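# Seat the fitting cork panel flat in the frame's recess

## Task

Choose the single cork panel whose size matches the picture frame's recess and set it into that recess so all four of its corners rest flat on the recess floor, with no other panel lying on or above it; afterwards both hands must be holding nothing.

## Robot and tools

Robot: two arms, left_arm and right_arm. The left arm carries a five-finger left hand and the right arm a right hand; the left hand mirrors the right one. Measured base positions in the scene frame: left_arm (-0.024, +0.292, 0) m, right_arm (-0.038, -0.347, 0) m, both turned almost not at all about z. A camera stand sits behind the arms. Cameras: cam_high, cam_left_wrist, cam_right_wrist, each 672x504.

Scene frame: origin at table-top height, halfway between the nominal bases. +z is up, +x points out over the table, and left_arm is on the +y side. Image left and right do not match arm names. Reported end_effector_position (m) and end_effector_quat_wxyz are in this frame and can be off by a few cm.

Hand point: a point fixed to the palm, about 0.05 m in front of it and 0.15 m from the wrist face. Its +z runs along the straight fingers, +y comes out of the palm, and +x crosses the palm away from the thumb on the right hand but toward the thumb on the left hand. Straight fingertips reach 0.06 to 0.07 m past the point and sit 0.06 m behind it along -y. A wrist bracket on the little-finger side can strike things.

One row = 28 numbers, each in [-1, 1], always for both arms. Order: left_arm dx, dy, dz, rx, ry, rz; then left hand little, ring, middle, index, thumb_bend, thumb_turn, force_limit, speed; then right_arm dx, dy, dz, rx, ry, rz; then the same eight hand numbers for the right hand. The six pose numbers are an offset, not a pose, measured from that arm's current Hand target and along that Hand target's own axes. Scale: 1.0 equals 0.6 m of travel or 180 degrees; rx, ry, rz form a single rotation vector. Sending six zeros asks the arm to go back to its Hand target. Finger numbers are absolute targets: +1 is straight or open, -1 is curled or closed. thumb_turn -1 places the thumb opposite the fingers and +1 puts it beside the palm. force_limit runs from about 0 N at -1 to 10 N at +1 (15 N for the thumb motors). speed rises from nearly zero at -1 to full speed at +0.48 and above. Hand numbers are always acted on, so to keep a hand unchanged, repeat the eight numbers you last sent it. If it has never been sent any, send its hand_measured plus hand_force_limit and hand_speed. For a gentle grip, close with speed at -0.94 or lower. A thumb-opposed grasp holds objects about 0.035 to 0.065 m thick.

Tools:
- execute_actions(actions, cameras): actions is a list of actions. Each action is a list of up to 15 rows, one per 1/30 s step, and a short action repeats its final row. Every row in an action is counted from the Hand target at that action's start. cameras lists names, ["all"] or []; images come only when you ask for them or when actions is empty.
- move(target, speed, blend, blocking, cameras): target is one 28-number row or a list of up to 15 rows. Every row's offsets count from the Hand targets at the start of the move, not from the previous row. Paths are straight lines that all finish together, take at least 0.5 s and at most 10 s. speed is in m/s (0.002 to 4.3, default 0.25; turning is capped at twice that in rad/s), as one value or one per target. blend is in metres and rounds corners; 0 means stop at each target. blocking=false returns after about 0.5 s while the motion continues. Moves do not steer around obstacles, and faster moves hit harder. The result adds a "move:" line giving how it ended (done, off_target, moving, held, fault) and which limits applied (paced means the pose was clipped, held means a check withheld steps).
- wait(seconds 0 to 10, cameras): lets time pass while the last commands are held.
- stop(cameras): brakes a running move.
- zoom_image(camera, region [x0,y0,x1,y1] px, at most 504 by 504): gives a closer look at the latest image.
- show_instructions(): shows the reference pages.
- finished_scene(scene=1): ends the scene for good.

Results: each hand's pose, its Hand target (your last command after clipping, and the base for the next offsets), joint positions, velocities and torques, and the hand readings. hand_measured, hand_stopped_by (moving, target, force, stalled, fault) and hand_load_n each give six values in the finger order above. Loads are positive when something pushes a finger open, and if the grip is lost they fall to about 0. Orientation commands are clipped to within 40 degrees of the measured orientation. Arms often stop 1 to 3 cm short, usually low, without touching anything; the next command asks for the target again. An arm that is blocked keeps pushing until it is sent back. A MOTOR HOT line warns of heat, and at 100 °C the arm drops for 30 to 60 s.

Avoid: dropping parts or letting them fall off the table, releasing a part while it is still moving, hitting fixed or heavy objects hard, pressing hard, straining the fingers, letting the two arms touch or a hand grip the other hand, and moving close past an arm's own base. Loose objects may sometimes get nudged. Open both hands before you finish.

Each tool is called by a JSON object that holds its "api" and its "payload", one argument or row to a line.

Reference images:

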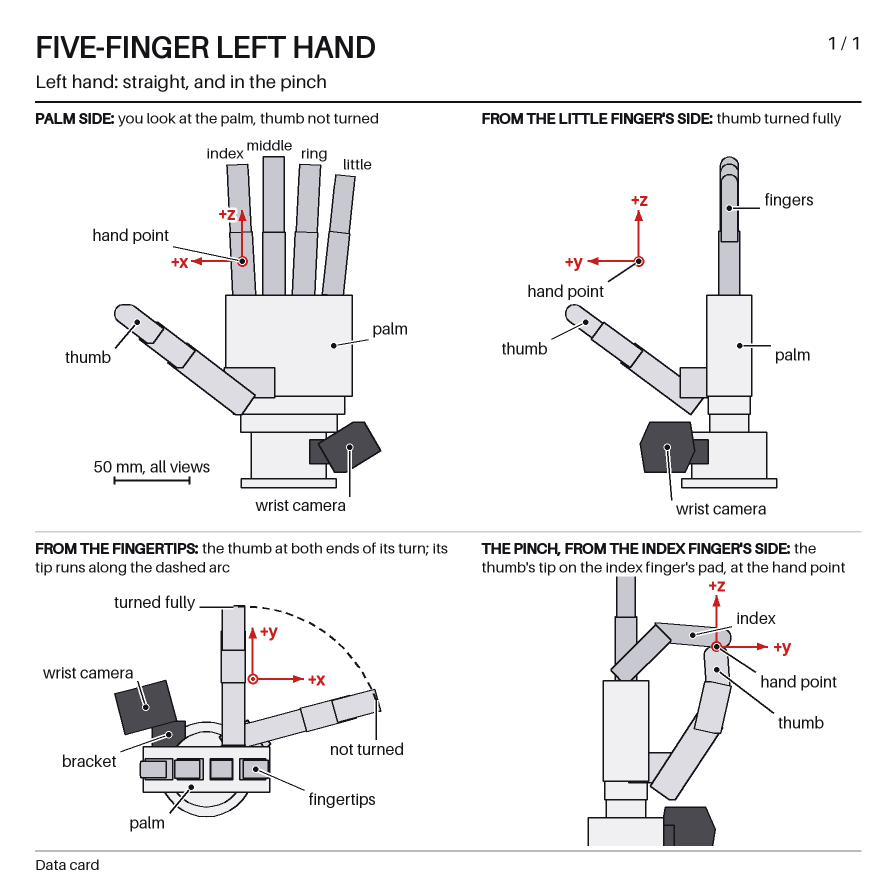

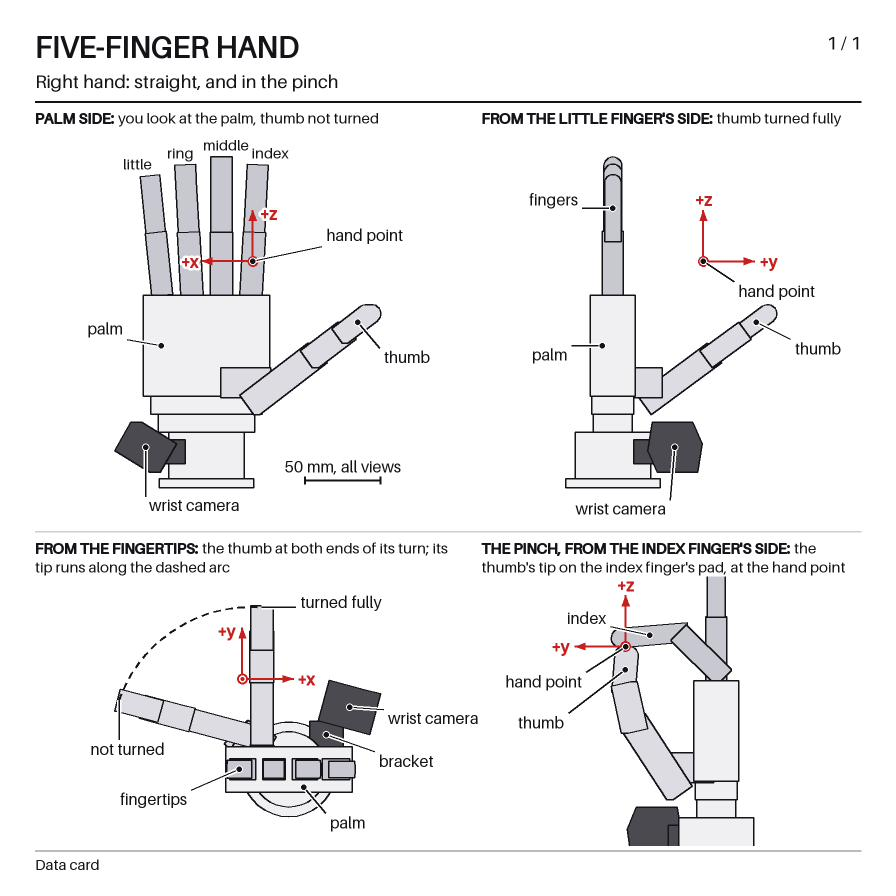

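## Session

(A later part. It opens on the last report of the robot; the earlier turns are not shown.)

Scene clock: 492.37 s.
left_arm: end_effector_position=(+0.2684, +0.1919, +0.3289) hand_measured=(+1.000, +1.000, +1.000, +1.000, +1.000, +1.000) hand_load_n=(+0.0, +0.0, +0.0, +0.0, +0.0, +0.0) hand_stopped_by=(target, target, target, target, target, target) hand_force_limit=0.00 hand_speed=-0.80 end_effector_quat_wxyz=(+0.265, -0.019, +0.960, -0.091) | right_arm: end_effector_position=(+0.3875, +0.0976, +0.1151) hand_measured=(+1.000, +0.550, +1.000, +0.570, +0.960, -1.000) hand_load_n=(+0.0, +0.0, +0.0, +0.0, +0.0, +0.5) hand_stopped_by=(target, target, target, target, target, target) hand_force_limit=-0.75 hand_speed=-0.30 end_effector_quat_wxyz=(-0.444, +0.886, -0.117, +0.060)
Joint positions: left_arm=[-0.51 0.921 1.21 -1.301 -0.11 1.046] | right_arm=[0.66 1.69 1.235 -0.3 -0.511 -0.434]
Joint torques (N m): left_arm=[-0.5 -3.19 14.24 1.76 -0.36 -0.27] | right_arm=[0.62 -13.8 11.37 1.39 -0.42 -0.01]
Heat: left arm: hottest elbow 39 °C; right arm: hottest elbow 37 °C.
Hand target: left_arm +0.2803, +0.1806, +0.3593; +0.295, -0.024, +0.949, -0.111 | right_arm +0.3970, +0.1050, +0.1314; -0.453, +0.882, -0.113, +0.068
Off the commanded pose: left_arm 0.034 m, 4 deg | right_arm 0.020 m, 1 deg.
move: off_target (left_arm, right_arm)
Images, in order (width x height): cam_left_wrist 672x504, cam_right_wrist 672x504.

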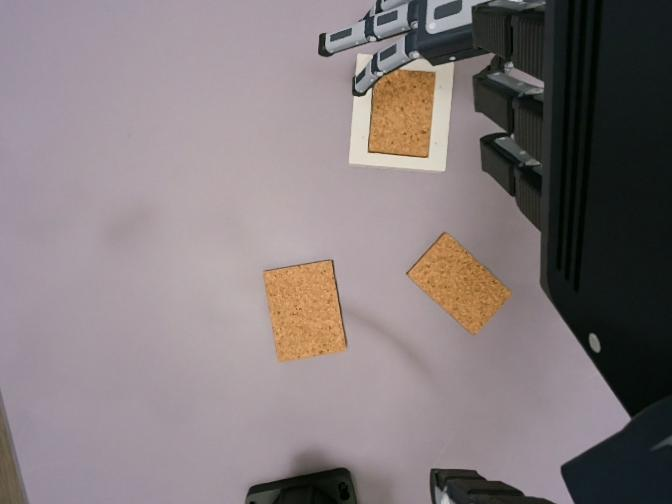

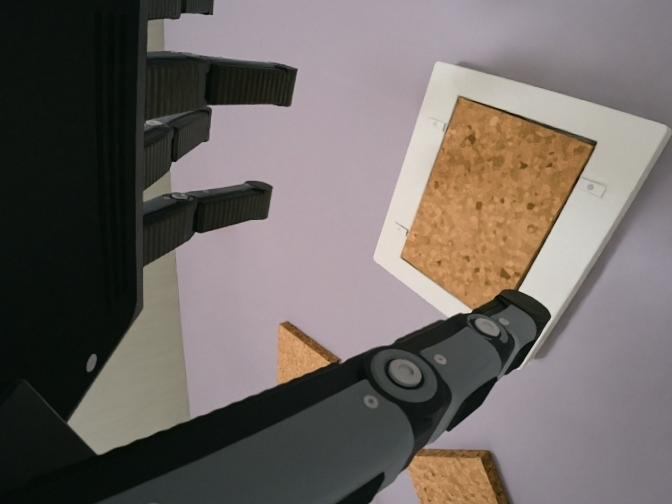

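{"api": "zoom_image", "payload": {
  "camera": "cam_right_wrist",
  "region": [480, 100, 640, 300]
}}

{"api": "zoom_image", "payload": {
  "camera": "cam_left_wrist",
  "region": [340, 50, 460, 180]
}}

{"api": "zoom_image", "payload": {
  "camera": "cam_right_wrist",
  "region": [380, 80, 530, 320]
}}

Scaled by 2.520 from the camera's 672x504 image, which has a finer 960x720 frame.

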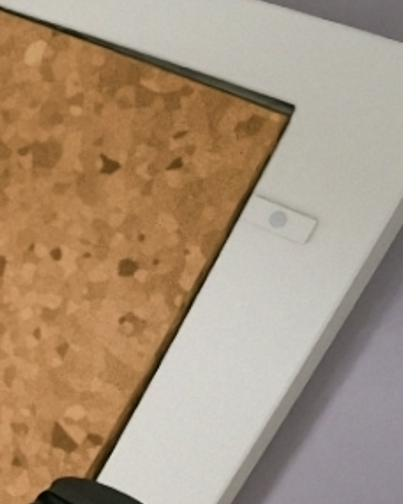

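Scaled by 3.877 from the camera's 672x504 image, which has a finer 960x720 frame.

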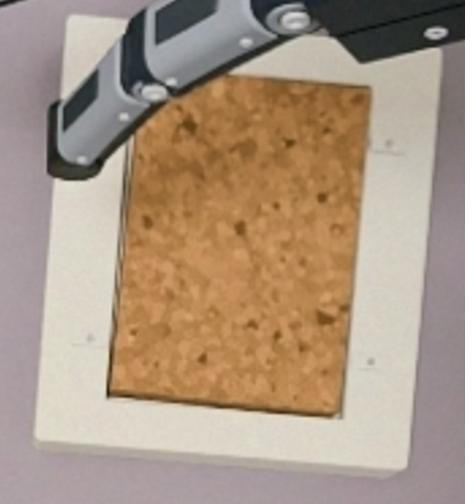

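Scaled by 2.100 from the camera's 672x504 image, which has a finer 960x720 frame.

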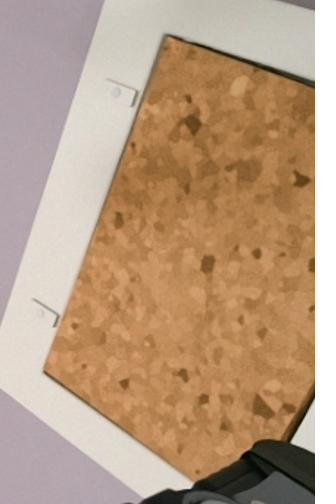

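{"api": "move", "payload": {
  "target": [0,0,0,0,0,0,1,1,1,1,1,1,0,-0.8,-0.05,0.06,-0.22,0,0,0,1,0.55,1,0.57,0.96,-1,-0.75,-0.3],
  "cameras": ["cam_left_wrist","cam_right_wrist"],
  "speed": 0.2
}}

{"api": "zoom_image", "payload": {
  "camera": "cam_left_wrist",
  "region": [340, 50, 460, 180]
}}

{"api": "zoom_image", "payload": {
  "camera": "cam_right_wrist",
  "region": [400, 0, 672, 300]
}}

Scene clock: 498.70 s.
left_arm: end_effector_position=(+0.2684, +0.1919, +0.3289) hand_measured=(+1.000, +1.000, +1.000, +1.000, +1.000, +1.000) hand_load_n=(+0.0, +0.0, +0.0, +0.0, +0.0, +0.0) hand_stopped_by=(target, target, target, target, target, target) hand_force_limit=0.00 hand_speed=-0.80 end_effector_quat_wxyz=(+0.265, -0.019, +0.960, -0.091) | right_arm: end_effector_position=(+0.3322, -0.0063, +0.1750) hand_measured=(+1.000, +0.550, +1.000, +0.570, +0.960, -1.000) hand_load_n=(+0.0, +0.0, +0.0, +0.0, +0.0, +0.0) hand_stopped_by=(target, target, target, target, target, target) hand_force_limit=-0.75 hand_speed=-0.30 end_effector_quat_wxyz=(-0.453, +0.882, -0.113, +0.065)
Joint positions: left_arm=[-0.51 0.921 1.21 -1.301 -0.11 1.046] | right_arm=[0.541 1.365 1.03 -0.448 -0.604 -0.529]
Joint torques (N m): left_arm=[-0.5 -3.19 14.24 1.76 -0.35 -0.27] | right_arm=[-0.09 -9.93 8.85 1.48 -0.49 -0.13]
Heat: left arm: hottest elbow 39 °C; right arm: hottest elbow 37 °C.
Hand target: left_arm +0.2803, +0.1806, +0.3593; +0.295, -0.024, +0.949, -0.111 | right_arm +0.3339, -0.0109, +0.1782; -0.453, +0.882, -0.113, +0.068
Off the commanded pose: left_arm 0.034 m, 4 deg | right_arm 0.006 m, 0 deg.
move: off_target (left_arm)
Images, in order (width x height): cam_left_wrist 672x504, cam_right_wrist 672x504.

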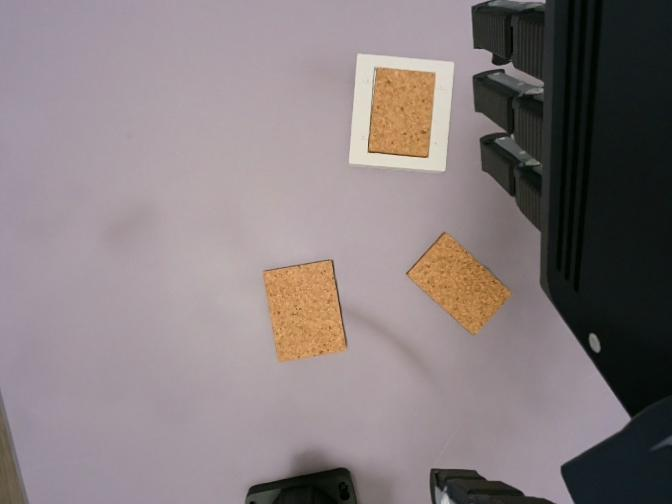

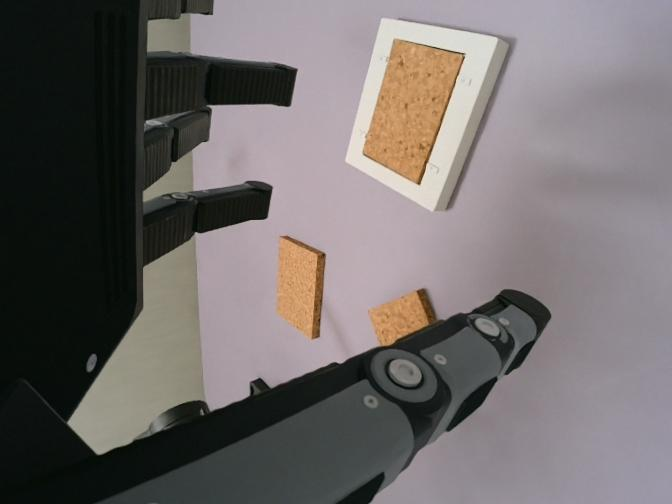

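Scaled by 3.877 from the camera's 672x504 image, which has a finer 960x720 frame.

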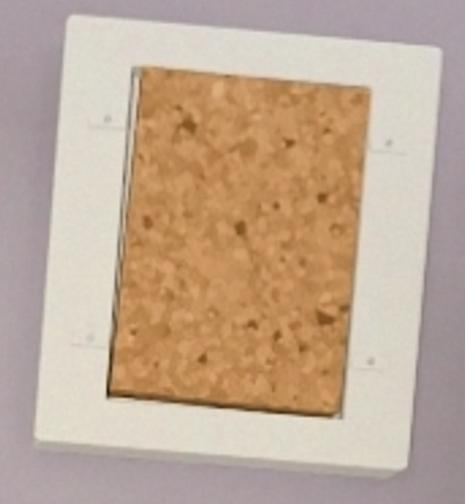

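Scaled by 1.680 from the camera's 672x504 image, which has a finer 960x720 frame.

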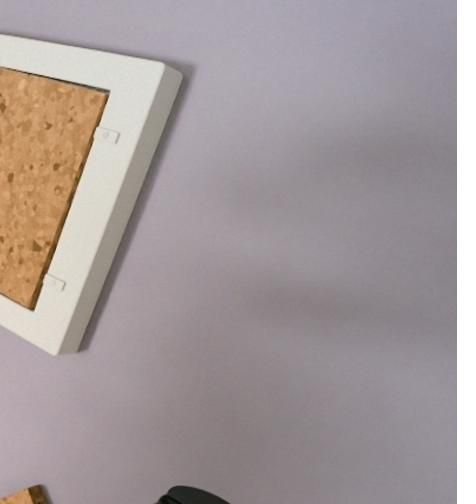

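{"api": "zoom_image", "payload": {
  "camera": "cam_right_wrist",
  "region": [340, 10, 520, 220]
}}

{"api": "zoom_image", "payload": {
  "camera": "cam_left_wrist",
  "region": [400, 110, 460, 170]
}}

{"api": "zoom_image", "payload": {
  "camera": "cam_right_wrist",
  "region": [400, 110, 480, 200]
}}

Scaled by 2.400 from the camera's 672x504 image, which has a finer 960x720 frame.

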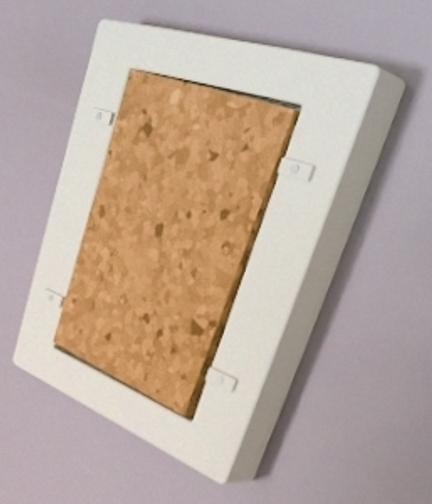

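Scaled by 8.400 from the camera's 672x504 image, which has a finer 960x720 frame.

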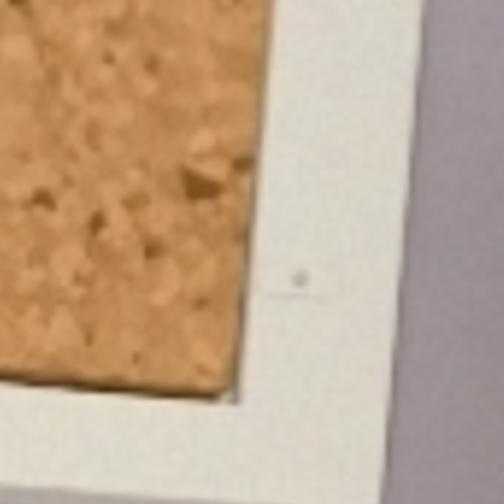

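Scaled by 5.600 from the camera's 672x504 image, which has a finer 960x720 frame.

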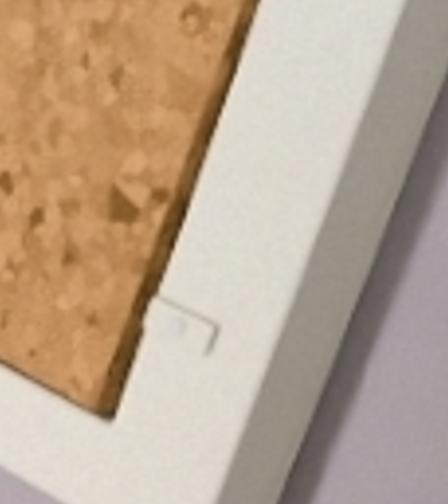

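{"api": "move", "payload": {
  "target": [0,0,0,0,0,0,1,1,1,1,1,1,0,-0.8,-0.0112,0.1867,-0.0608,0,0,0,1,1,1,1,1,1,-0.75,-0.3],
  "cameras": ["cam_right_wrist"],
  "speed": 0.2
}}

Scene clock: 507.17 s.
left_arm: end_effector_position=(+0.2684, +0.1919, +0.3289) hand_measured=(+1.000, +1.000, +1.000, +1.000, +1.000, +1.000) hand_load_n=(+0.0, +0.0, +0.0, +0.0, +0.5, +0.0) hand_stopped_by=(target, target, target, target, target, target) hand_force_limit=0.00 hand_speed=-0.80 end_effector_quat_wxyz=(+0.265, -0.019, +0.960, -0.091) | right_arm: end_effector_position=(+0.2967, -0.0992, +0.1015) hand_measured=(+1.000, +1.000, +1.000, +1.000, +1.000, +1.000) hand_load_n=(+0.0, +0.0, +0.0, +0.0, +0.0, +0.0) hand_stopped_by=(target, target, target, target, target, target) hand_force_limit=-0.75 hand_speed=-0.30 end_effector_quat_wxyz=(-0.446, +0.885, -0.119, +0.052)
Joint positions: left_arm=[-0.51 0.921 1.21 -1.301 -0.11 1.046] | right_arm=[0.363 1.286 0.769 -0.402 -0.723 -0.698]
Joint torques (N m): left_arm=[-0.44 -3.14 14.24 1.77 -0.36 -0.27] | right_arm=[-0.21 -8.06 8.12 2.39 -0.59 -0.09]
Heat: left arm: hottest elbow 39 °C; right arm: hottest elbow 37 °C.
Hand target: left_arm +0.2803, +0.1806, +0.3593; +0.295, -0.024, +0.949, -0.111 | right_arm +0.3039, -0.1009, +0.1081; -0.453, +0.882, -0.113, +0.068
Off the commanded pose: left_arm 0.034 m, 4 deg | right_arm 0.010 m, 2 deg.
move: off_target (left_arm)
Images, in order (width x height): cam_right_wrist 672x504.

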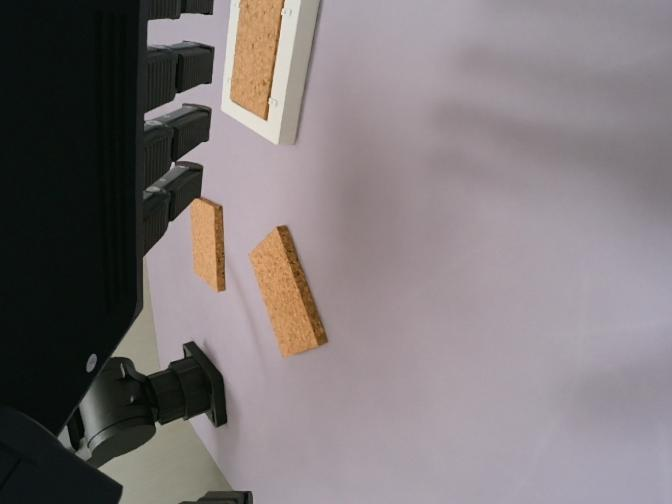

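{"api": "zoom_image", "payload": {
  "camera": "cam_right_wrist",
  "region": [210, 0, 330, 150]
}}

Scaled by 3.360 from the camera's 672x504 image, which has a finer 960x720 frame.

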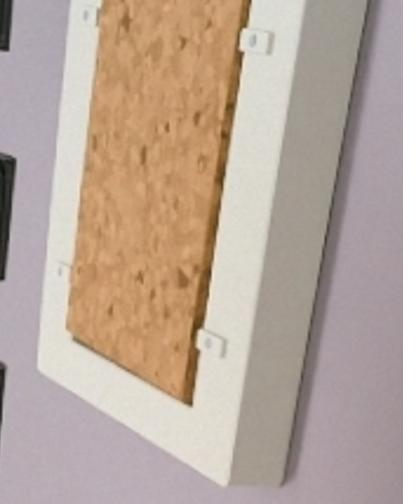

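{"api": "move", "payload": {
  "target": [0.15,0.3105,0.2672,0.1914,0.1376,-0.143,1,1,1,1,1,1,0,-0.8,0,0,0,0,0,0,1,1,1,1,1,1,-0.75,-0.3],
  "cameras": ["cam_left_wrist"],
  "speed": 0.25
}}

Scene clock: 515.70 s.
left_arm: end_effector_position=(+0.2926, +0.3148, +0.1328) hand_measured=(+1.000, +1.000, +1.000, +1.000, +1.000, +1.000) hand_load_n=(+0.0, +0.0, +0.0, +0.0, +0.0, +0.0) hand_stopped_by=(target, target, target, target, target, target) hand_force_limit=0.00 hand_speed=-0.80 end_effector_quat_wxyz=(+0.041, -0.124, +0.886, -0.446) | right_arm: end_effector_position=(+0.2967, -0.0992, +0.1015) hand_measured=(+1.000, +1.000, +1.000, +1.000, +1.000, +1.000) hand_load_n=(+0.0, +0.0, +0.0, +0.0, +0.0, -0.5) hand_stopped_by=(target, target, target, target, target, target) hand_force_limit=-0.75 hand_speed=-0.30 end_effector_quat_wxyz=(-0.446, +0.885, -0.119, +0.052)
Joint positions: left_arm=[0.437 1.39 0.993 -1.431 0.903 1.848] | right_arm=[0.363 1.286 0.769 -0.402 -0.723 -0.698]
Joint torques (N m): left_arm=[1.08 -7.82 8.81 -0.34 0.75 0.07] | right_arm=[-0.15 -8 8.12 2.4 -0.6 -0.09]
Heat: left arm: hottest elbow 40 °C; right arm: hottest elbow 36 °C.
Hand target: left_arm +0.3005, +0.3206, +0.1391; +0.052, -0.119, +0.885, -0.446 | right_arm +0.3039, -0.1009, +0.1081; -0.453, +0.882, -0.113, +0.068
Off the commanded pose: left_arm 0.012 m, 1 deg | right_arm 0.010 m, 2 deg.
move: off_target (left_arm)
Images, in order (width x height): cam_left_wrist 672x504.

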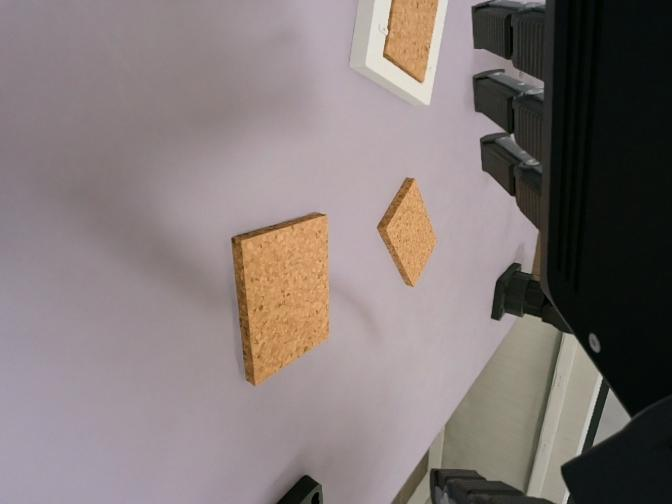

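{"api": "zoom_image", "payload": {
  "camera": "cam_left_wrist",
  "region": [340, 0, 450, 110]
}}

Scaled by 4.582 from the camera's 672x504 image, which has a finer 960x720 frame.

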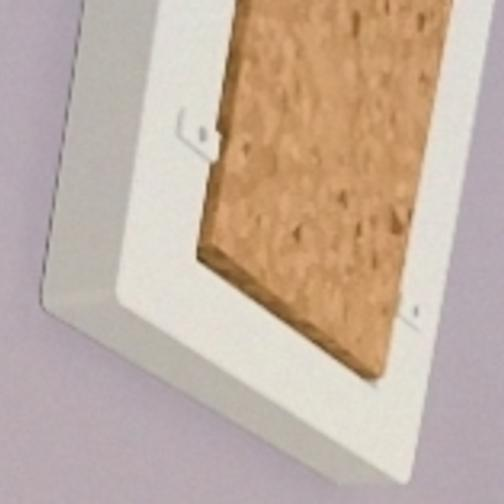

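{"api": "zoom_image", "payload": {
  "camera": "cam_left_wrist",
  "region": [378, 40, 438, 90]
}}

{"api": "zoom_image", "payload": {
  "camera": "cam_right_wrist",
  "region": [225, 80, 285, 140]
}}

Scaled by 8.400 from the camera's 672x504 image, which has a finer 960x720 frame.

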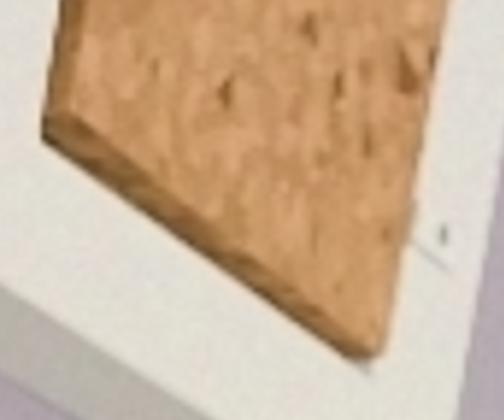

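This scene's latest camera images include none from cam_right_wrist. They are from: cam_left_wrist. cam_right_wrist's image comes with the result of a call that names it in "cameras".

{"api": "wait", "payload": {
  "seconds": 0.1,
  "cameras": ["cam_high","cam_right_wrist"]
}}

{"api": "zoom_image", "payload": {
  "camera": "cam_high",
  "region": [290, 190, 370, 270]
}}

{"api": "zoom_image", "payload": {
  "camera": "cam_right_wrist",
  "region": [225, 80, 285, 140]
}}

Scene clock: 522.53 s.
left_arm: end_effector_position=(+0.2927, +0.3148, +0.1327) hand_measured=(+1.000, +1.000, +1.000, +1.000, +1.000, +1.000) hand_load_n=(+0.0, +0.0, -0.5, +0.0, +0.0, +0.0) hand_stopped_by=(target, target, target, target, target, target) hand_force_limit=0.00 hand_speed=-0.80 end_effector_quat_wxyz=(+0.041, -0.124, +0.886, -0.446) | right_arm: end_effector_position=(+0.2967, -0.0992, +0.1015) hand_measured=(+1.000, +1.000, +1.000, +1.000, +1.000, +1.000) hand_load_n=(+0.0, +0.0, +0.0, +0.0, +0.0, +0.0) hand_stopped_by=(target, target, target, target, target, target) hand_force_limit=-0.75 hand_speed=-0.30 end_effector_quat_wxyz=(-0.446, +0.885, -0.119, +0.052)
Joint positions: left_arm=[0.437 1.39 0.993 -1.431 0.903 1.848] | right_arm=[0.363 1.286 0.769 -0.402 -0.723 -0.698]
Joint torques (N m): left_arm=[1.08 -7.82 8.83 -0.35 0.75 0.08] | right_arm=[-0.15 -8 8.13 2.39 -0.6 -0.09]
Heat: left arm: hottest elbow 40 °C; right arm: hottest elbow 36 °C.
Hand target: left_arm +0.3005, +0.3206, +0.1391; +0.052, -0.119, +0.885, -0.446 | right_arm +0.3039, -0.1009, +0.1081; -0.453, +0.882, -0.113, +0.068
Off the commanded pose: left_arm 0.012 m, 1 deg | right_arm 0.010 m, 2 deg.
wait: 0.10 s; at rest from the start
Images, in order (width x height): cam_high 672x504, cam_right_wrist 672x504.

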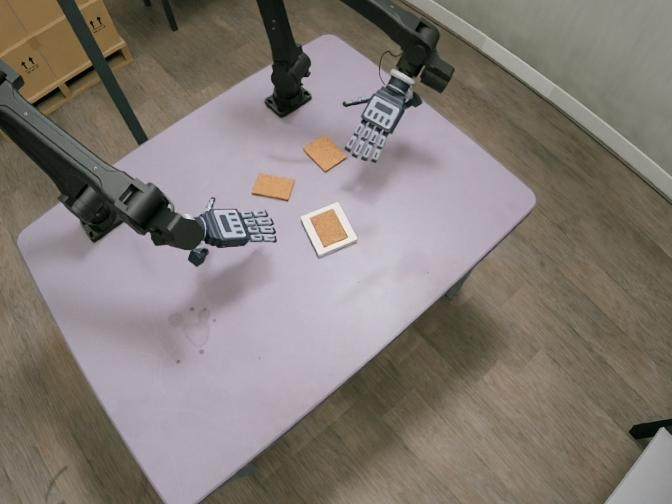

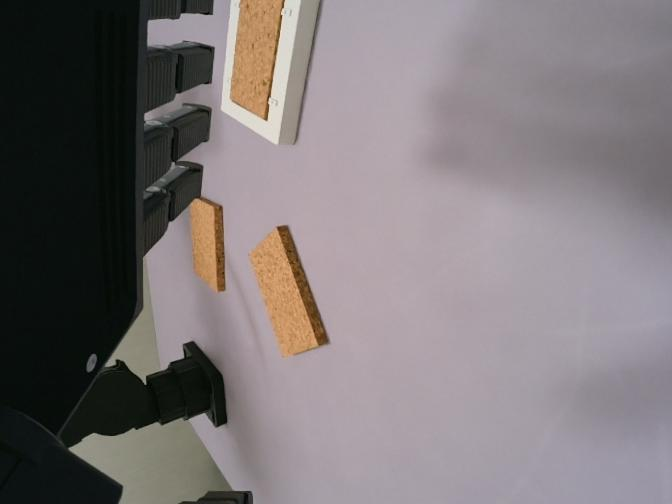

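Scaled by 6.300 from the camera's 672x504 image, which has a finer 960x720 frame.

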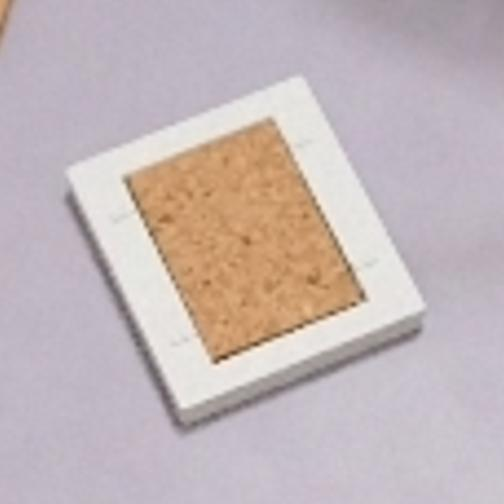

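Scaled by 8.400 from the camera's 672x504 image, which has a finer 960x720 frame.

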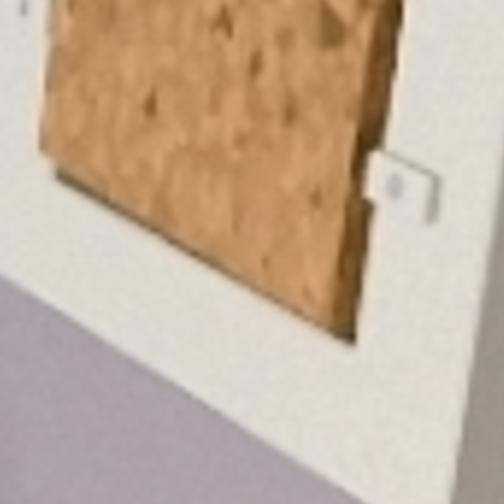

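{"api": "finished_scene", "payload": {
  "scene": 1
}}

The scene is finished: the task was done.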